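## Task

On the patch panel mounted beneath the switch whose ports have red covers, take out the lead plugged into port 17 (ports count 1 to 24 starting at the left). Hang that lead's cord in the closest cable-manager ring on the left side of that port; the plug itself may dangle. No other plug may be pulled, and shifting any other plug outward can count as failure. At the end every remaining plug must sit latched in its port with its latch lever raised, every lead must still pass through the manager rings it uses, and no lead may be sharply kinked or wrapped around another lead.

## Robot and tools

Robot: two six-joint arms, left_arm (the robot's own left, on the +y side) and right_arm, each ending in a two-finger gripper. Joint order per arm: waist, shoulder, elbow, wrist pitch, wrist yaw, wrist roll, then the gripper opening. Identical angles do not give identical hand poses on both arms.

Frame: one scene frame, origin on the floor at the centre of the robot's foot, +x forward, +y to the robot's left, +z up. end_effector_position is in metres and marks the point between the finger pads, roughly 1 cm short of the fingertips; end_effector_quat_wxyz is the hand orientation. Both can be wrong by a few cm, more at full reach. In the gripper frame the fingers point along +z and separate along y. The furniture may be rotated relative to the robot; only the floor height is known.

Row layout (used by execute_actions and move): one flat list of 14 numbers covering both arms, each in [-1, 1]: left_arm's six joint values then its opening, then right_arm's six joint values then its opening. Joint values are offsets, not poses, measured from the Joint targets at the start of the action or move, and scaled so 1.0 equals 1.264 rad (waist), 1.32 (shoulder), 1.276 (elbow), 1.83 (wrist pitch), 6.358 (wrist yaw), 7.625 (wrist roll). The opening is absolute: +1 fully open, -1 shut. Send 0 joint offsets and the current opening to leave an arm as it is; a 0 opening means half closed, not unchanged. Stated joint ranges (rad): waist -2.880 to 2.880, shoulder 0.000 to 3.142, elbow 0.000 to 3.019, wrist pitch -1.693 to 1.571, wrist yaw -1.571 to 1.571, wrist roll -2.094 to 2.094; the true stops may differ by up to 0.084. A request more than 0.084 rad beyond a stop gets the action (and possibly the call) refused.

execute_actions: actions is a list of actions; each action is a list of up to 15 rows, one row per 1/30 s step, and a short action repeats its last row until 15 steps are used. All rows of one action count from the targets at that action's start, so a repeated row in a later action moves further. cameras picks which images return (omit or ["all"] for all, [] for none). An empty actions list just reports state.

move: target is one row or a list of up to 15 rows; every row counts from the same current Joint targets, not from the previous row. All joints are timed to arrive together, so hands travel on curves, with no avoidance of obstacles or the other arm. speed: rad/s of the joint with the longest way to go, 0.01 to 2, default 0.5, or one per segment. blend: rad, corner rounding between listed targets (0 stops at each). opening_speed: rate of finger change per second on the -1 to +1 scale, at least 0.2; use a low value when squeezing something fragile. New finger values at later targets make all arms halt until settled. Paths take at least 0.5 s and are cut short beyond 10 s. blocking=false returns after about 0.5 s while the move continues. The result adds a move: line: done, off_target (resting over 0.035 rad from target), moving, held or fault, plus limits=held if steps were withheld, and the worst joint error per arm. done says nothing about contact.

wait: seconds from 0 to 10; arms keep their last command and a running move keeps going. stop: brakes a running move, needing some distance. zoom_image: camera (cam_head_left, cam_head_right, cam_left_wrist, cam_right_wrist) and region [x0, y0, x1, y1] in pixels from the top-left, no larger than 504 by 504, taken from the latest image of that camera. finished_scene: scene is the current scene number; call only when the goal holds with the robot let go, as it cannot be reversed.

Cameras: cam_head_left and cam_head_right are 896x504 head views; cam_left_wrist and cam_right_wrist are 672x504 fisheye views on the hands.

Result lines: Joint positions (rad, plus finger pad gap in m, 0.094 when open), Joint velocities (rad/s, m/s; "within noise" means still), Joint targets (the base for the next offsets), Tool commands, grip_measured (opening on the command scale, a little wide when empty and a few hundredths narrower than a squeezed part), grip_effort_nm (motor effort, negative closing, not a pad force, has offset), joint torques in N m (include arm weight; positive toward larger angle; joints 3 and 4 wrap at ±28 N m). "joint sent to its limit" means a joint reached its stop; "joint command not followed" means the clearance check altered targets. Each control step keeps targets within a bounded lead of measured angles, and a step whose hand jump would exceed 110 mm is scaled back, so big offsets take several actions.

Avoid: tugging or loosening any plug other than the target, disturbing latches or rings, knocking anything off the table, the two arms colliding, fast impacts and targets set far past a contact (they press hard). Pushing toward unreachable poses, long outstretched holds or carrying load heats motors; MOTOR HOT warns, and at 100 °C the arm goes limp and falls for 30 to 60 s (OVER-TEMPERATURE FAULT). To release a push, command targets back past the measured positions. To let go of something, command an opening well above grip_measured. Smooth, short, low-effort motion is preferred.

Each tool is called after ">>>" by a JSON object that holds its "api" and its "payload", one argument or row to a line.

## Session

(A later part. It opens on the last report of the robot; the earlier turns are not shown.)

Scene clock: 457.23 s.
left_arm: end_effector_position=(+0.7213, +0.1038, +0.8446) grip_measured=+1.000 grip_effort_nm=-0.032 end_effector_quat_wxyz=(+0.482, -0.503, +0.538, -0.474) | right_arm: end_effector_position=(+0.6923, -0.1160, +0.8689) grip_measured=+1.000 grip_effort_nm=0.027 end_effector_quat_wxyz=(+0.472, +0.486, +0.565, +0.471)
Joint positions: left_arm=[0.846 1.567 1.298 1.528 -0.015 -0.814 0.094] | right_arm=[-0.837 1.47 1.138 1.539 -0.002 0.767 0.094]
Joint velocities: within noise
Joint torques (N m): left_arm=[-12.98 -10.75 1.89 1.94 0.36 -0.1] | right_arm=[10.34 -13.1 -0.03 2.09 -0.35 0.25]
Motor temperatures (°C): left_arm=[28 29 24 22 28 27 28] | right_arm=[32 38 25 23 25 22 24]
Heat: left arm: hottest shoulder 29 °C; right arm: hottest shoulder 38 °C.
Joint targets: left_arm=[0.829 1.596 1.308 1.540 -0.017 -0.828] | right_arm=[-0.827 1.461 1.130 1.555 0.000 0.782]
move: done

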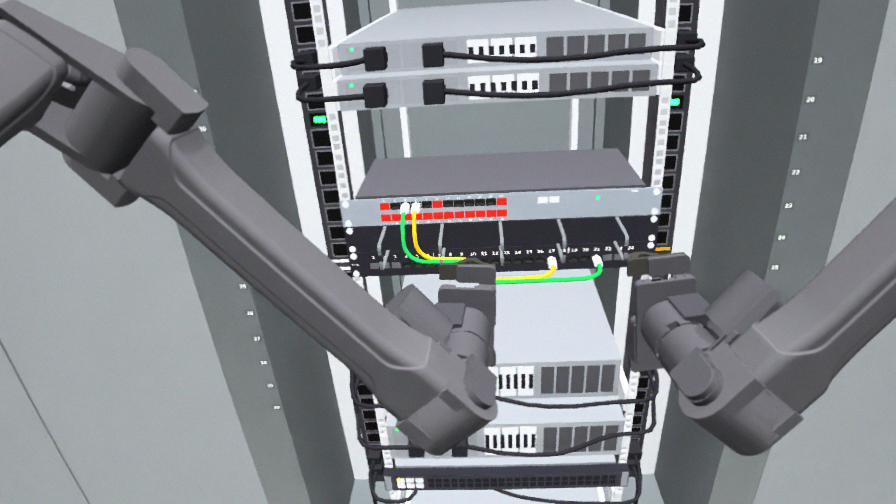

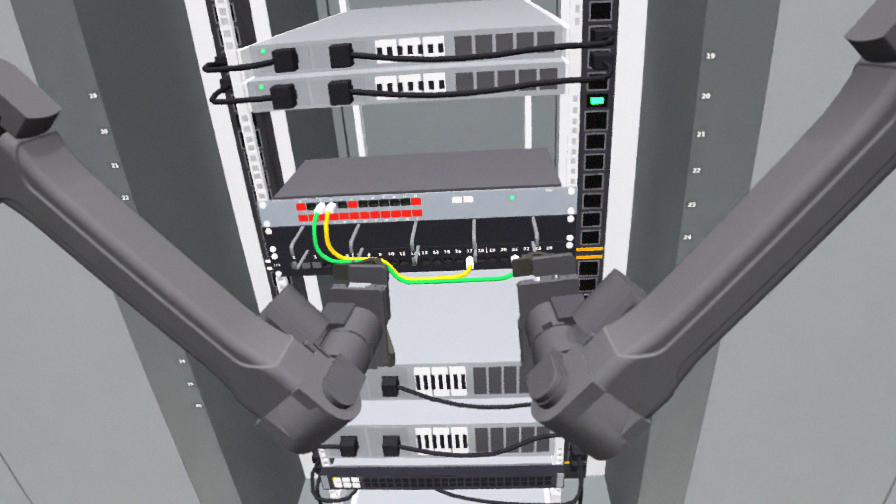

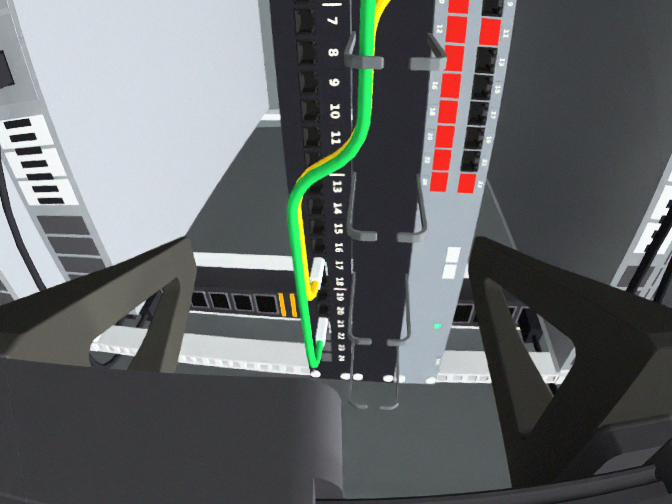

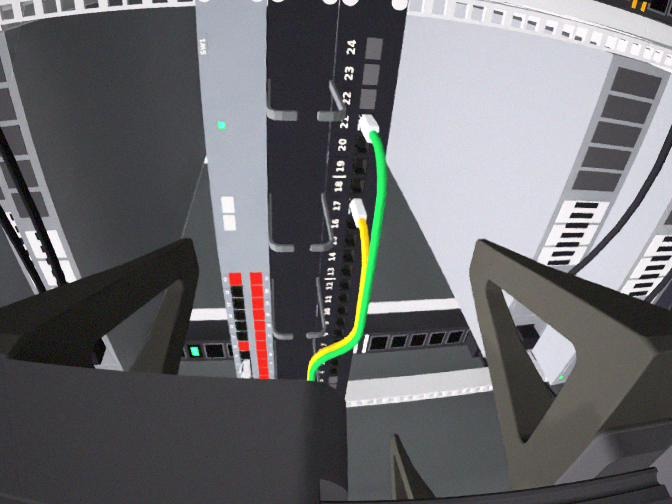

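>>> {"api": "zoom_image", "payload": {
  "camera": "cam_right_wrist",
  "region": [320, 380, 500, 504]
}}

>>> {"api": "zoom_image", "payload": {
  "camera": "cam_left_wrist",
  "region": [250, 20, 500, 400]
}}

>>> {"api": "zoom_image", "payload": {
  "camera": "cam_right_wrist",
  "region": [230, 60, 430, 380]
}}

>>> {"api": "zoom_image", "payload": {
  "camera": "cam_head_left",
  "region": [600, 230, 760, 330]
}}

Scaled by 2.800 from the camera's 672x504 image, which has a finer 960x720 frame.

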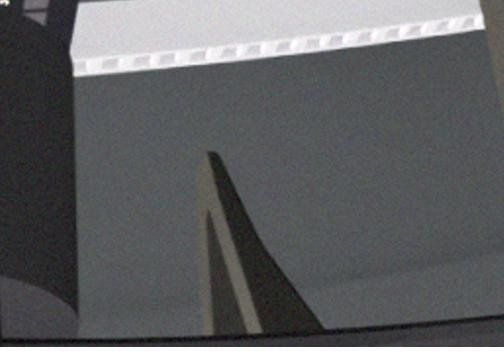

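Scaled by 1.326 from the camera's 672x504 image, which has a finer 960x720 frame.

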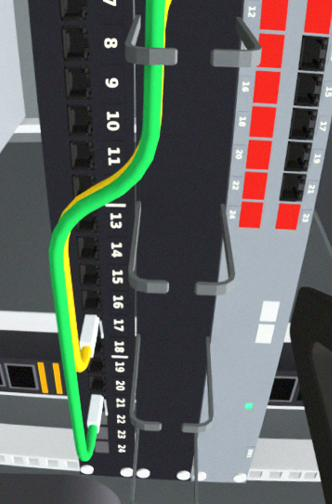

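Scaled by 1.575 from the camera's 672x504 image, which has a finer 960x720 frame.

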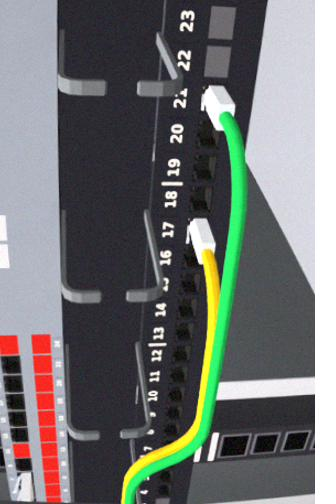

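Scaled by 3.150 from the camera's 896x504 image, which has a finer 1280x720 frame.

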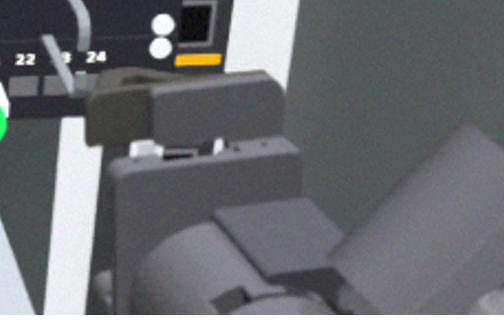

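>>> {"api": "zoom_image", "payload": {
  "camera": "cam_right_wrist",
  "region": [430, 200, 590, 320]
}}

>>> {"api": "zoom_image", "payload": {
  "camera": "cam_left_wrist",
  "region": [100, 200, 260, 320]
}}

Scaled by 3.150 from the camera's 672x504 image, which has a finer 960x720 frame.

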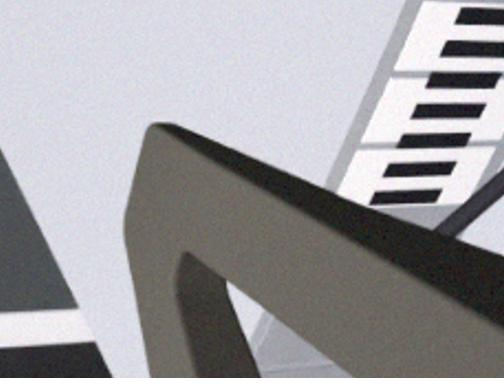

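Scaled by 3.150 from the camera's 672x504 image, which has a finer 960x720 frame.

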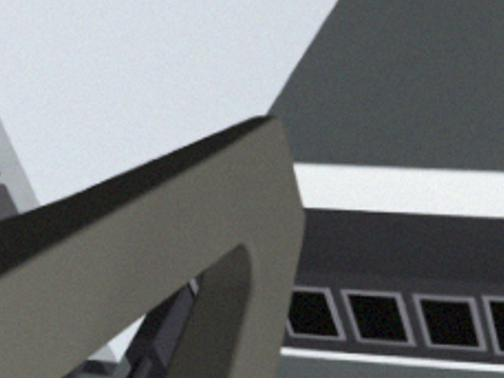

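>>> {"api": "move", "payload": {
  "target": [0.3,-0.2,-0.241,-0.51,0,0.1,1,0,0,0,0,0,-0.21,0],
  "speed": 0.8,
  "cameras": []
}}

>>> {"api": "move", "payload": {
  "target": [0,0,0,0,0,0,1,0.0657,0.2057,0.35,-0.034,0,0,0],
  "speed": 0.4
}}

Scene clock: 652.13 s.
left_arm: end_effector_position=(+0.5405, +0.2040, +0.6569) grip_measured=+1.000 grip_effort_nm=-0.042 end_effector_quat_wxyz=(+0.219, -0.131, +0.951, -0.173) | right_arm: end_effector_position=(+0.6923, -0.1160, +0.8689) grip_measured=+0.001 grip_effort_nm=-0.037 end_effector_quat_wxyz=(+0.667, -0.056, +0.743, -0.001)
Joint positions: left_arm=[1.189 1.351 1.008 0.615 -0.015 -0.079 0.094] | right_arm=[-0.837 1.47 1.138 1.539 -0.002 -0.804 0.047]
Joint velocities: within noise
Joint torques (N m): left_arm=[-4.84 -14.8 -0.75 0.76 0.14 0.1] | right_arm=[10.4 -13.16 -0.05 2.02 -0.37 0.05]
Motor temperatures (°C): left_arm=[29 29 24 22 27 27 27] | right_arm=[32 38 24 23 25 22 23]
Heat: left arm: hottest waist 29 °C; right arm: hottest shoulder 38 °C.
Joint targets: left_arm=[1.208 1.331 1.001 0.607 -0.017 -0.065] | right_arm=[-0.827 1.461 1.130 1.555 0.000 -0.819]
move: done
No camera images: "cameras" was empty.

Scene clock: 653.77 s.
left_arm: end_effector_position=(+0.5404, +0.2040, +0.6568) grip_measured=+1.000 grip_effort_nm=-0.032 end_effector_quat_wxyz=(+0.218, -0.130, +0.952, -0.173) | right_arm: end_effector_position=(+0.7642, -0.0461, +0.8505) grip_measured=+0.001 grip_effort_nm=-0.037 end_effector_quat_wxyz=(+0.708, -0.003, +0.706, -0.006)
Joint positions: left_arm=[1.189 1.351 1.008 0.615 -0.015 -0.078 0.094] | right_arm=[-0.765 1.715 1.557 1.503 -0.002 -0.805 0.047]
Joint velocities: within noise
Joint torques (N m): left_arm=[-4.78 -14.86 -0.8 0.72 0.13 0.08] | right_arm=[15.03 -11.81 3.34 0.91 -0.4 0.04]
Motor temperatures (°C): left_arm=[29 29 24 22 27 27 27] | right_arm=[32 37 24 23 25 22 23]
Heat: left arm: hottest waist 29 °C; right arm: hottest shoulder 37 °C.
Joint targets: left_arm=[1.208 1.331 1.001 0.607 -0.017 -0.065] | right_arm=[-0.744 1.733 1.577 1.493 0.000 -0.819]
move: done

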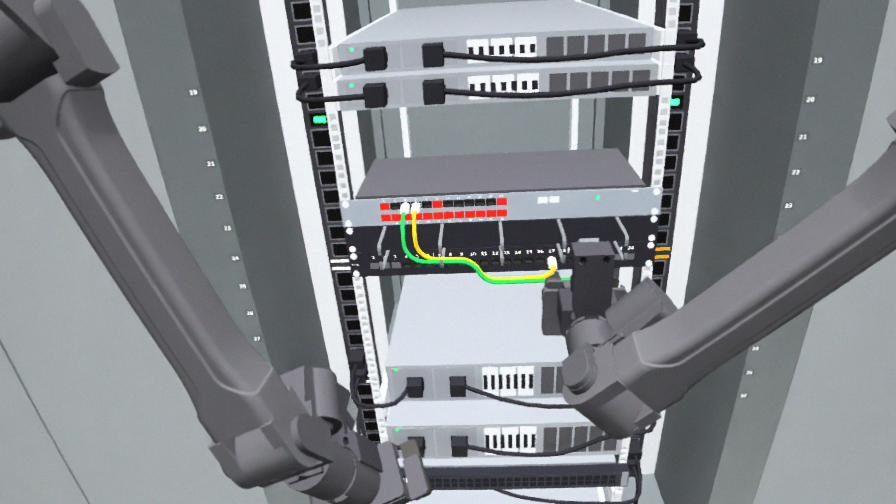

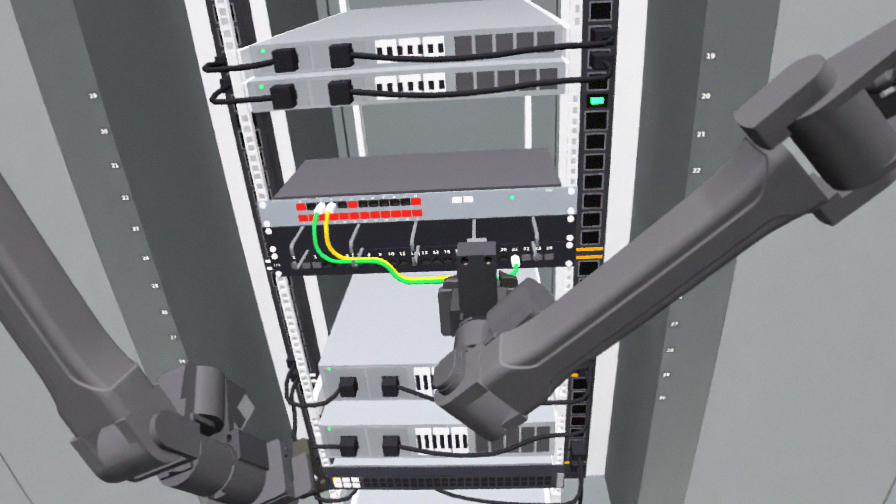

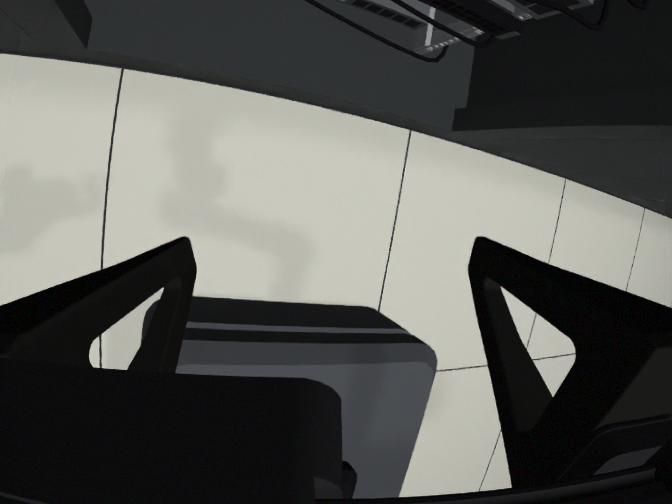

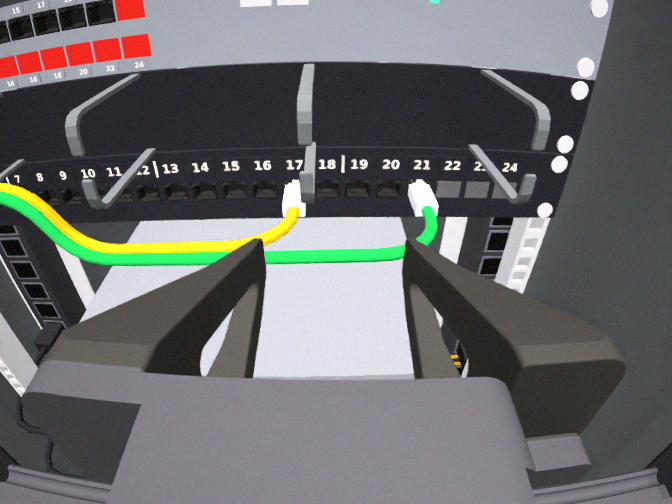

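>>> {"api": "zoom_image", "payload": {
  "camera": "cam_right_wrist",
  "region": [200, 130, 460, 290]
}}

Scaled by 1.938 from the camera's 672x504 image, which has a finer 960x720 frame.

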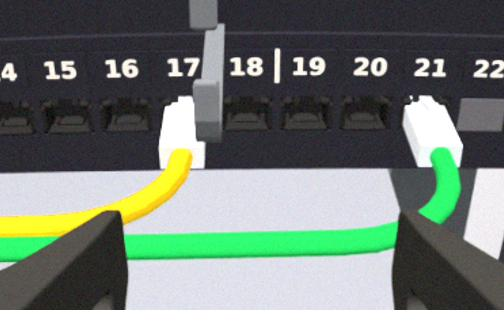

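>>> {"api": "move", "payload": {
  "target": [
    [0,0,0,0,0,0,1,0,0,-0.02,0,0,0.2195,-0.6],
    [0,0,0,0,0,0,1,-0.0775,-0.06,-0.019,-0.149,-0.0408,0.2195,-0.6]
  ],
  "speed": 0.7,
  "cameras": ["cam_head_left","cam_head_right","cam_right_wrist"]
}}

>>> {"api": "zoom_image", "payload": {
  "camera": "cam_right_wrist",
  "region": [200, 100, 500, 400]
}}

>>> {"api": "zoom_image", "payload": {
  "camera": "cam_head_left",
  "region": [480, 210, 660, 330]
}}

Scene clock: 816.00 s.
left_arm: end_effector_position=(+0.5403, +0.2039, +0.6568) grip_measured=+1.000 grip_effort_nm=-0.032 end_effector_quat_wxyz=(+0.218, -0.130, +0.952, -0.173) | right_arm: end_effector_position=(+0.7723, -0.0196, +0.8273) grip_measured=-0.599 grip_effort_nm=-0.037 end_effector_quat_wxyz=(+0.405, +0.422, +0.568, +0.579)
Joint positions: left_arm=[1.189 1.351 1.008 0.614 -0.015 -0.077 0.094] | right_arm=[-0.832 1.668 1.557 1.231 -0.256 0.84 0.019]
Joint velocities: within noise
Joint torques (N m): left_arm=[-4.84 -14.92 -0.79 0.7 0.14 0.07] | right_arm=[11.69 -15.97 1.73 0.92 -0.59 0.25]
Motor temperatures (°C): left_arm=[27 30 24 22 26 26 27] | right_arm=[34 36 25 23 25 21 23]
Heat: left arm: hottest shoulder 30 °C; right arm: hottest shoulder 36 °C.
Joint targets: left_arm=[1.208 1.331 1.001 0.607 -0.017 -0.066] | right_arm=[-0.842 1.653 1.553 1.220 -0.259 0.855]
move: done
Images, in order (width x height): cam_head_left 896x504, cam_head_right 896x504, cam_right_wrist 672x504.

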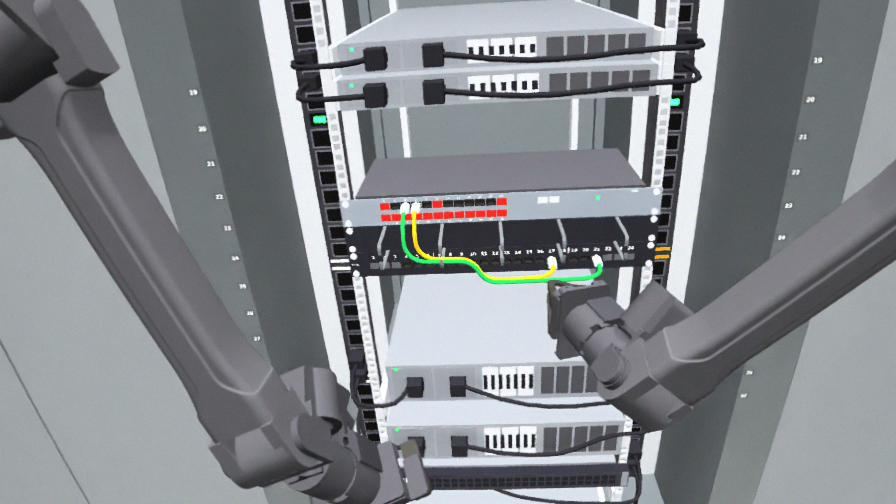

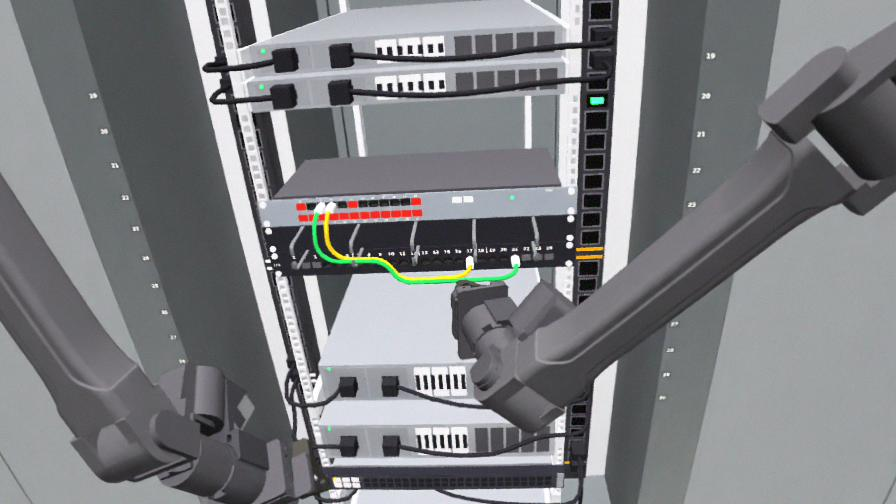

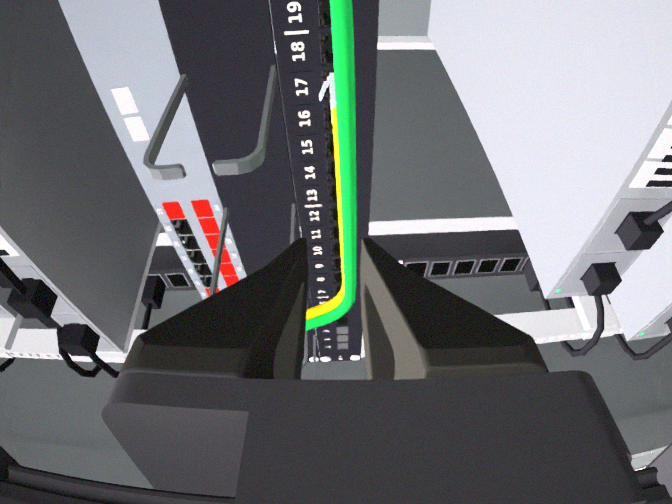

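Scaled by 1.680 from the camera's 672x504 image, which has a finer 960x720 frame.

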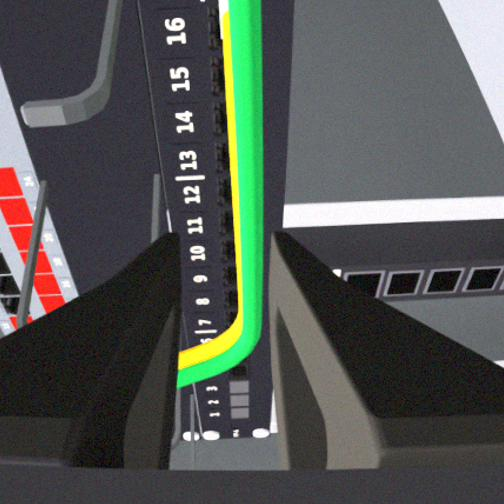

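Scaled by 2.800 from the camera's 896x504 image, which has a finer 1280x720 frame.

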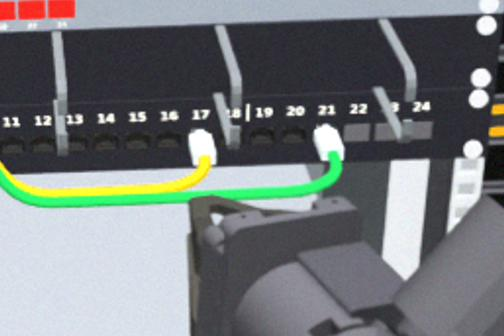

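>>> {"api": "zoom_image", "payload": {
  "camera": "cam_right_wrist",
  "region": [270, 50, 390, 170]
}}

Scaled by 4.200 from the camera's 672x504 image, which has a finer 960x720 frame.

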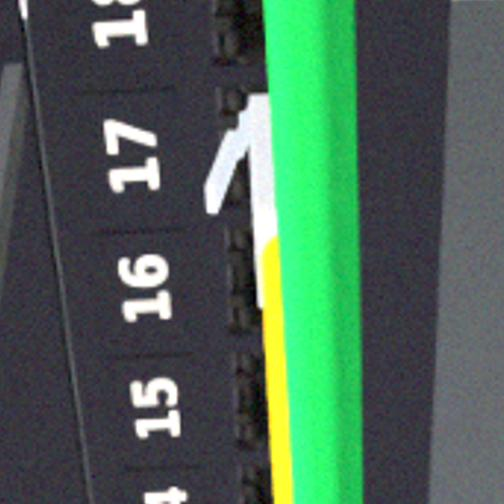

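>>> {"api": "move", "payload": {
  "target": [0,0,0,0,0,0,1,-0.0177,-0.0127,0.0571,-0.0461,-0.0015,-0.001,-0.6],
  "speed": 0.2,
  "cameras": ["cam_head_left","cam_head_right","cam_right_wrist"]
}}

>>> {"api": "zoom_image", "payload": {
  "camera": "cam_right_wrist",
  "region": [240, 60, 440, 300]
}}

>>> {"api": "zoom_image", "payload": {
  "camera": "cam_head_left",
  "region": [510, 220, 630, 300]
}}

>>> {"api": "zoom_image", "payload": {
  "camera": "cam_head_right",
  "region": [420, 220, 540, 300]
}}

Scene clock: 899.13 s.
left_arm: end_effector_position=(+0.5403, +0.2039, +0.6568) grip_measured=+1.000 grip_effort_nm=-0.037 end_effector_quat_wxyz=(+0.218, -0.130, +0.952, -0.172) | right_arm: end_effector_position=(+0.7943, -0.0272, +0.8242) grip_measured=-0.599 grip_effort_nm=-0.037 end_effector_quat_wxyz=(+0.398, +0.418, +0.578, +0.577)
Joint positions: left_arm=[1.189 1.351 1.008 0.614 -0.015 -0.077 0.094] | right_arm=[-0.847 1.656 1.607 1.146 -0.266 0.841 0.019]
Joint velocities: within noise
Joint torques (N m): left_arm=[-4.66 -14.97 -0.75 0.75 0.15 0.07] | right_arm=[10.93 -17.03 4.01 0.98 -0.59 0.16]
Motor temperatures (°C): left_arm=[27 31 24 22 26 26 27] | right_arm=[33 37 25 23 26 21 23]
Heat: left arm: hottest shoulder 31 °C; right arm: hottest shoulder 37 °C.
Joint targets: left_arm=[1.208 1.331 1.001 0.607 -0.017 -0.065] | right_arm=[-0.864 1.637 1.626 1.136 -0.269 0.847]
move: done
Images, in order (width x height): cam_head_left 896x504, cam_head_right 896x504, cam_right_wrist 672x504.

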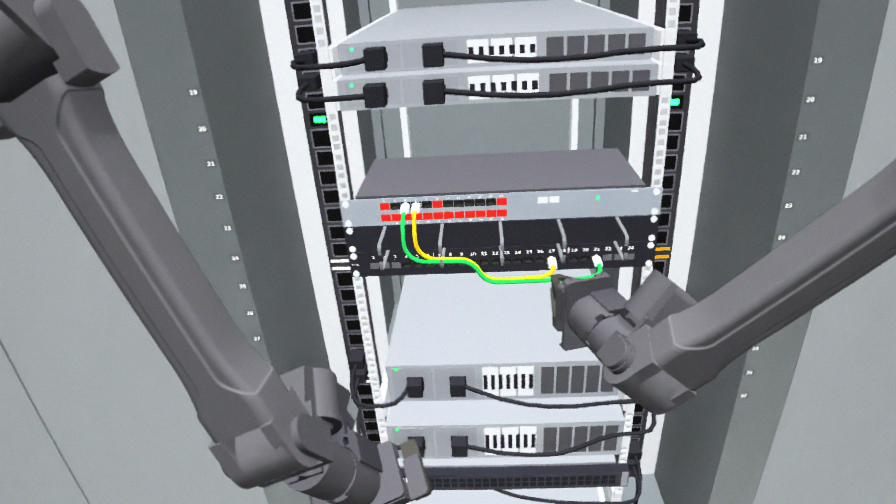

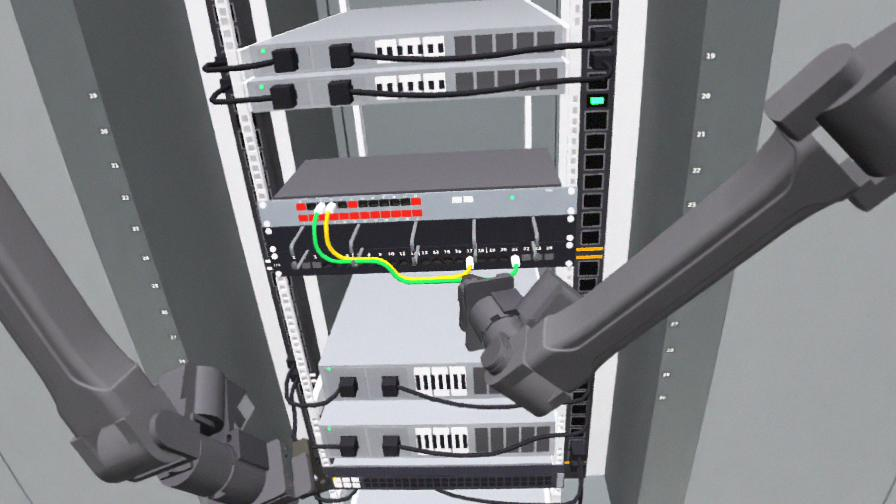

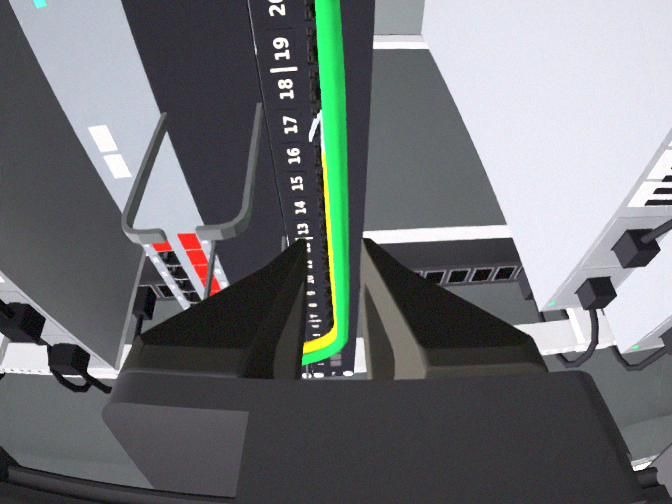

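Scaled by 2.100 from the camera's 672x504 image, which has a finer 960x720 frame.

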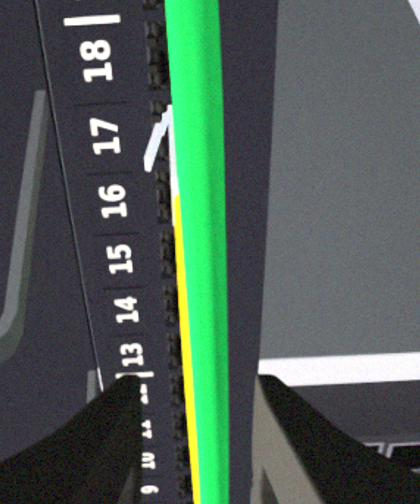

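Scaled by 4.200 from the camera's 896x504 image, which has a finer 1280x720 frame.

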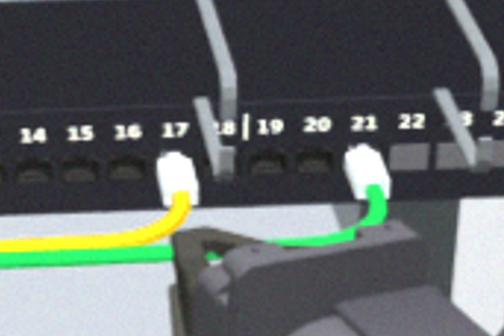

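Scaled by 4.200 from the camera's 896x504 image, which has a finer 1280x720 frame.

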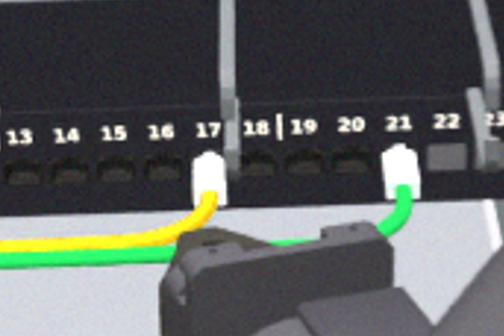

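>>> {"api": "move", "payload": {
  "target": [
    [0,0,0,0,0,0,1,0,-0.0106,-0.0839,0.0481,0,0,-0.6],
    [0,0,0,0,0,0,1,0.0111,-0.0242,-0.0917,0.059,0.0011,-0.0039,-0.7]
  ],
  "speed": 0.2,
  "cameras": ["cam_right_wrist"]
}}

>>> {"api": "zoom_image", "payload": {
  "camera": "cam_right_wrist",
  "region": [240, 60, 440, 300]
}}

Scene clock: 1014.77 s.
left_arm: end_effector_position=(+0.5403, +0.2039, +0.6568) grip_measured=+1.000 grip_effort_nm=-0.032 end_effector_quat_wxyz=(+0.218, -0.130, +0.952, -0.172) | right_arm: end_effector_position=(+0.7739, -0.0364, +0.8354) grip_measured=-0.698 grip_effort_nm=-0.042 end_effector_quat_wxyz=(+0.410, +0.414, +0.574, +0.575)
Joint positions: left_arm=[1.189 1.351 1.008 0.614 -0.015 -0.077 0.094] | right_arm=[-0.847 1.623 1.516 1.227 -0.265 0.832 0.014]
Joint velocities: within noise
Joint torques (N m): left_arm=[-4.84 -15.03 -0.77 0.69 0.14 0.09] | right_arm=[11.52 -16.32 1.51 2.06 -0.34 -0.07]
Motor temperatures (°C): left_arm=[27 32 24 22 26 26 27] | right_arm=[32 41 26 23 26 21 23]
Heat: left arm: hottest shoulder 32 °C; right arm: hottest shoulder 41 °C.
Joint targets: left_arm=[1.208 1.331 1.001 0.607 -0.017 -0.065] | right_arm=[-0.850 1.605 1.509 1.244 -0.262 0.817]
move: done
Images, in order (width x height): cam_right_wrist 672x504.

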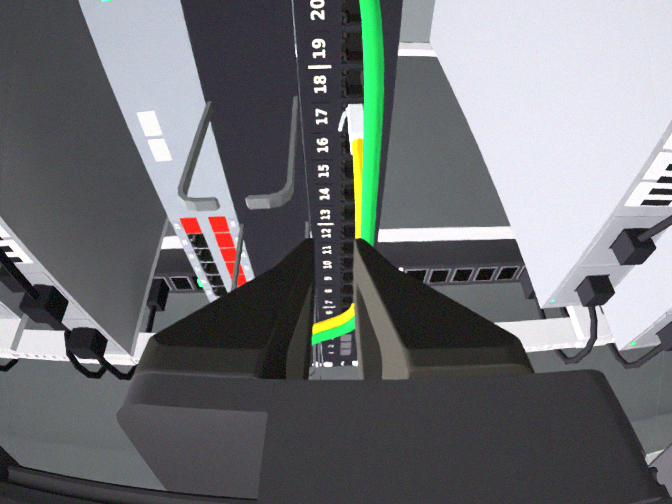

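Scaled by 2.100 from the camera's 672x504 image, which has a finer 960x720 frame.

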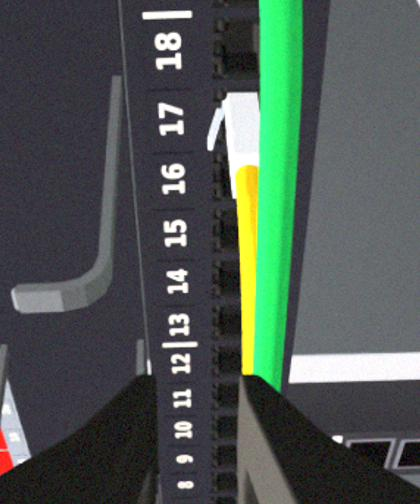

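>>> {"api": "move", "payload": {
  "target": [0,0,0,0,0,0,1,0.019,0.0356,0.0807,-0.0514,0,0,-0.72],
  "speed": 0.1,
  "cameras": ["cam_right_wrist","cam_head_left"]
}}

>>> {"api": "zoom_image", "payload": {
  "camera": "cam_right_wrist",
  "region": [240, 60, 440, 300]
}}

>>> {"api": "zoom_image", "payload": {
  "camera": "cam_head_left",
  "region": [510, 220, 630, 300]
}}

Scene clock: 1051.30 s.
left_arm: end_effector_position=(+0.5403, +0.2039, +0.6568) grip_measured=+1.000 grip_effort_nm=-0.032 end_effector_quat_wxyz=(+0.218, -0.130, +0.952, -0.172) | right_arm: end_effector_position=(+0.7984, -0.0369, +0.8352) grip_measured=-0.719 grip_effort_nm=-0.037 end_effector_quat_wxyz=(+0.410, +0.414, +0.574, +0.575)
Joint positions: left_arm=[1.189 1.351 1.008 0.614 -0.015 -0.077 0.094] | right_arm=[-0.847 1.632 1.59 1.16 -0.265 0.831 0.013]
Joint velocities: within noise
Joint torques (N m): left_arm=[-4.84 -14.97 -0.77 0.7 0.14 0.08] | right_arm=[13.74 -13.45 4.29 1.06 -0.33 -0.05]
Motor temperatures (°C): left_arm=[27 32 24 22 26 26 27] | right_arm=[32 41 25 23 26 21 23]
Heat: left arm: hottest shoulder 32 °C; right arm: hottest shoulder 41 °C.
Joint targets: left_arm=[1.208 1.331 1.001 0.607 -0.017 -0.065] | right_arm=[-0.826 1.652 1.611 1.150 -0.262 0.817]
move: done
Images, in order (width x height): cam_head_left 896x504, cam_right_wrist 672x504.

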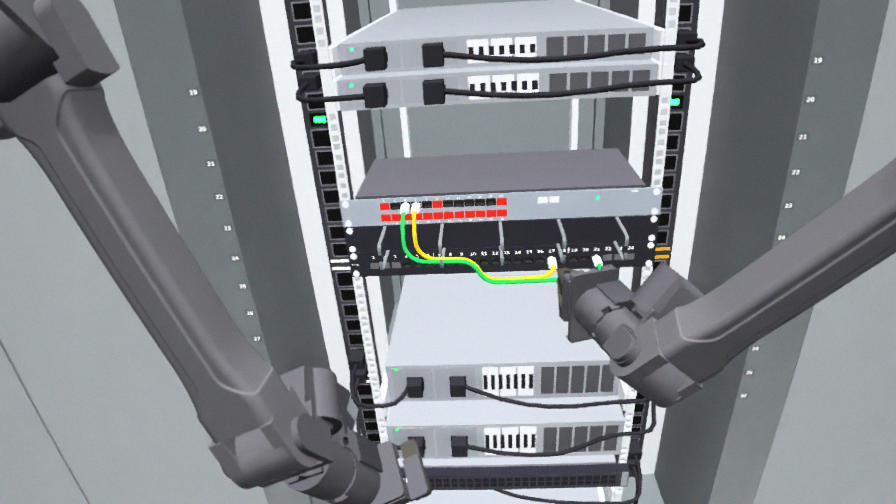

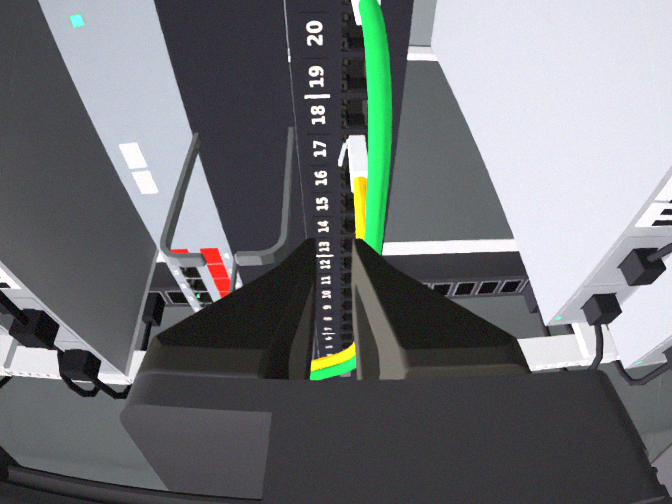

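Scaled by 2.100 from the camera's 672x504 image, which has a finer 960x720 frame.

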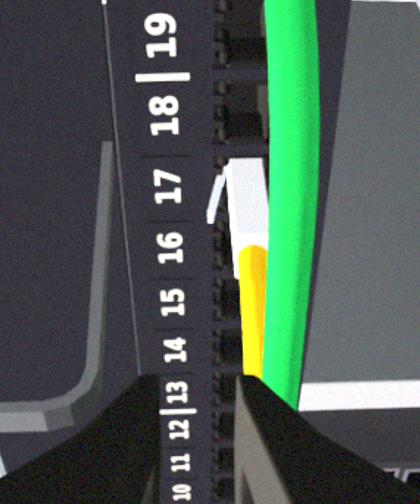

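Scaled by 4.200 from the camera's 896x504 image, which has a finer 1280x720 frame.

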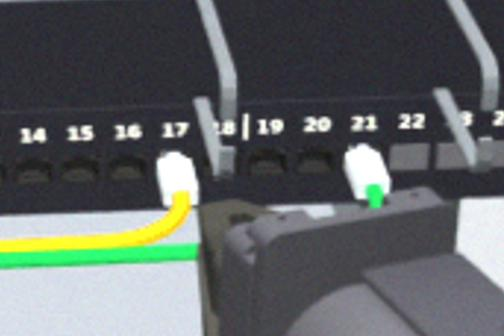

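>>> {"api": "move", "payload": {
  "target": [0,0,0,0,0,0,1,-0.0356,0.0152,0.0313,-0.0104,-0.001,0,-0.617],
  "speed": 0.1,
  "opening_speed": 0.2,
  "cameras": ["cam_right_wrist","cam_head_left","cam_head_right"]
}}

>>> {"api": "zoom_image", "payload": {
  "camera": "cam_right_wrist",
  "region": [240, 60, 440, 300]
}}

>>> {"api": "zoom_image", "payload": {
  "camera": "cam_head_left",
  "region": [510, 220, 630, 300]
}}

Scene clock: 1078.63 s.
left_arm: end_effector_position=(+0.5403, +0.2039, +0.6568) grip_measured=+1.000 grip_effort_nm=-0.037 end_effector_quat_wxyz=(+0.218, -0.130, +0.952, -0.172) | right_arm: end_effector_position=(+0.8054, -0.0343, +0.8303) grip_measured=-0.619 grip_effort_nm=0.105 end_effector_quat_wxyz=(+0.411, +0.413, +0.574, +0.575)
Joint positions: left_arm=[1.189 1.351 1.008 0.614 -0.015 -0.077 0.094] | right_arm=[-0.849 1.65 1.627 1.142 -0.267 0.831 0.018]
Joint velocities: within noise
Joint torques (N m): left_arm=[-4.78 -14.92 -0.81 0.72 0.14 0.07] | right_arm=[10.52 -13.57 4.66 0.96 -0.5 -0.05]
Motor temperatures (°C): left_arm=[27 32 23 22 26 26 27] | right_arm=[33 39 26 23 26 21 23]
Heat: left arm: hottest shoulder 32 °C; right arm: hottest shoulder 39 °C.
Joint targets: left_arm=[1.208 1.331 1.001 0.607 -0.017 -0.066] | right_arm=[-0.871 1.672 1.651 1.131 -0.268 0.817]
move: done
Images, in order (width x height): cam_head_left 896x504, cam_head_right 896x504, cam_right_wrist 672x504.

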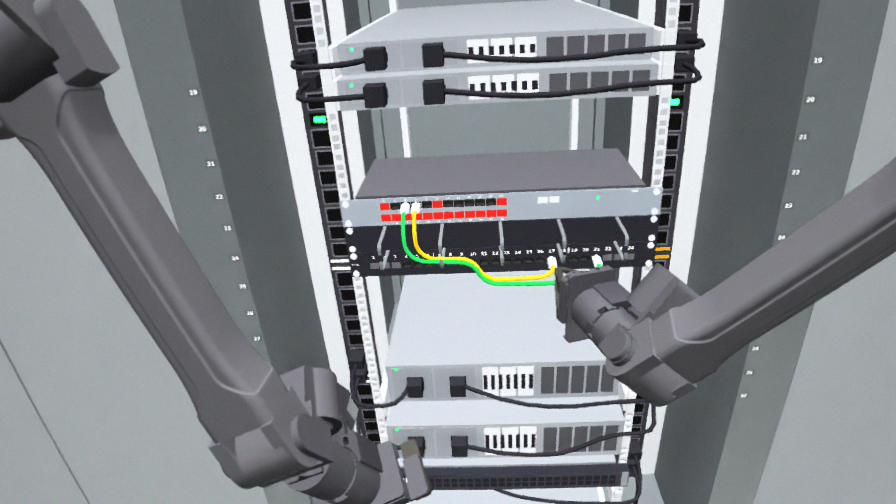

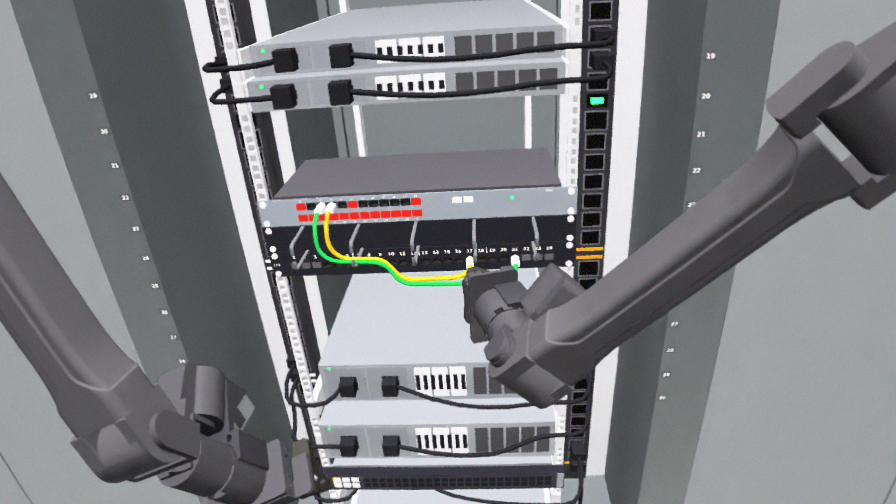

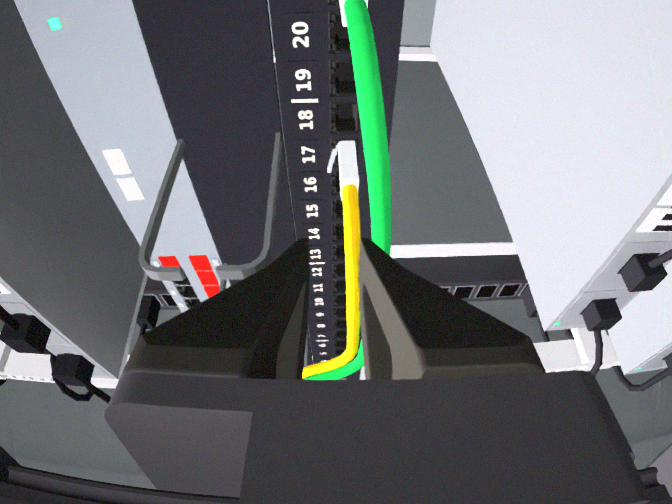

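Scaled by 2.100 from the camera's 672x504 image, which has a finer 960x720 frame.

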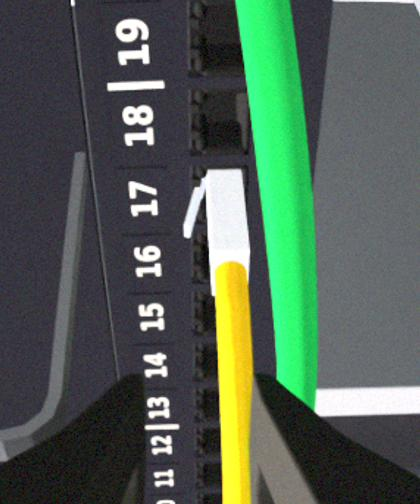

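Scaled by 4.200 from the camera's 896x504 image, which has a finer 1280x720 frame.

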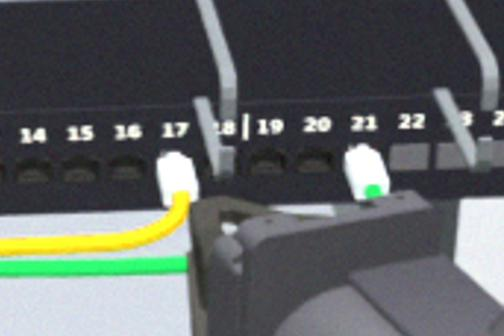

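>>> {"api": "move", "payload": {
  "target": [0,0,0,0,0,0,1,-0.0065,0.0034,0.0313,-0.0197,0,0,-0.617],
  "speed": 0.1,
  "cameras": ["cam_right_wrist","cam_head_left","cam_head_right"]
}}

>>> {"api": "zoom_image", "payload": {
  "camera": "cam_right_wrist",
  "region": [240, 60, 440, 300]
}}

>>> {"api": "zoom_image", "payload": {
  "camera": "cam_head_left",
  "region": [510, 220, 630, 300]
}}

Scene clock: 1105.63 s.
left_arm: end_effector_position=(+0.5403, +0.2039, +0.6568) grip_measured=+1.000 grip_effort_nm=-0.037 end_effector_quat_wxyz=(+0.218, -0.130, +0.952, -0.172) | right_arm: end_effector_position=(+0.8185, -0.0380, +0.8292) grip_measured=-0.618 grip_effort_nm=0.115 end_effector_quat_wxyz=(+0.412, +0.412, +0.576, +0.573)
Joint positions: left_arm=[1.189 1.351 1.008 0.614 -0.015 -0.077 0.094] | right_arm=[-0.855 1.653 1.666 1.107 -0.268 0.831 0.018]
Joint velocities: within noise
Joint torques (N m): left_arm=[-4.72 -14.8 -0.8 0.73 0.14 0.07] | right_arm=[10.11 -14.04 5.14 0.8 -0.43 -0.06]
Motor temperatures (°C): left_arm=[27 32 23 22 25 26 27] | right_arm=[32 38 26 23 26 22 23]
Heat: left arm: hottest shoulder 32 °C; right arm: hottest shoulder 38 °C.
Joint targets: left_arm=[1.208 1.331 1.001 0.607 -0.017 -0.066] | right_arm=[-0.879 1.676 1.691 1.095 -0.268 0.817]
move: done
Images, in order (width x height): cam_head_left 896x504, cam_head_right 896x504, cam_right_wrist 672x504.

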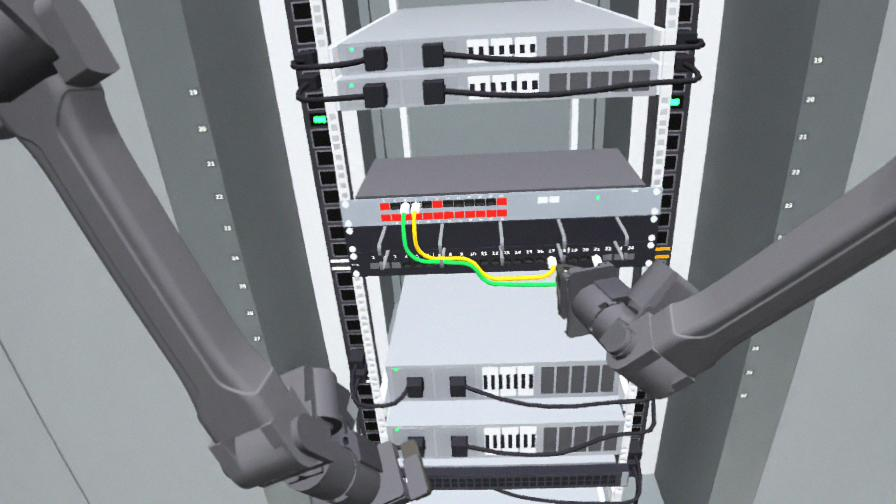

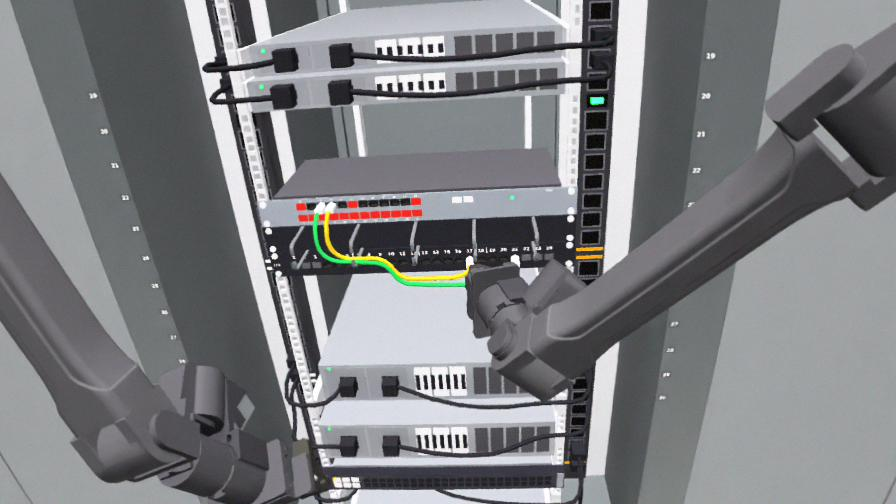

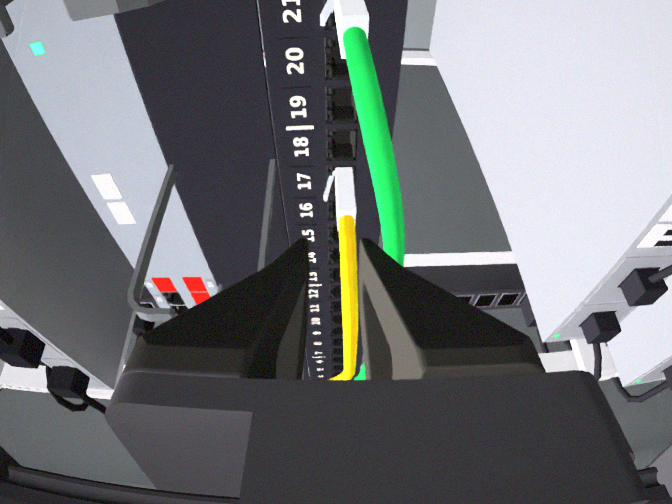

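Scaled by 2.100 from the camera's 672x504 image, which has a finer 960x720 frame.

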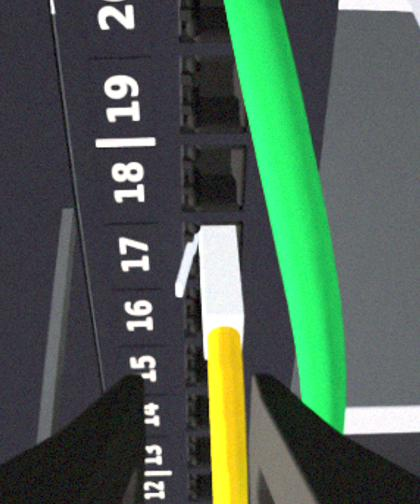

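Scaled by 4.200 from the camera's 896x504 image, which has a finer 1280x720 frame.

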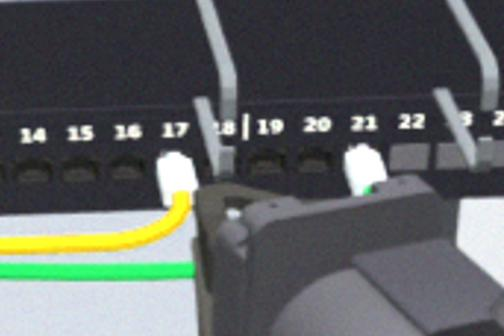

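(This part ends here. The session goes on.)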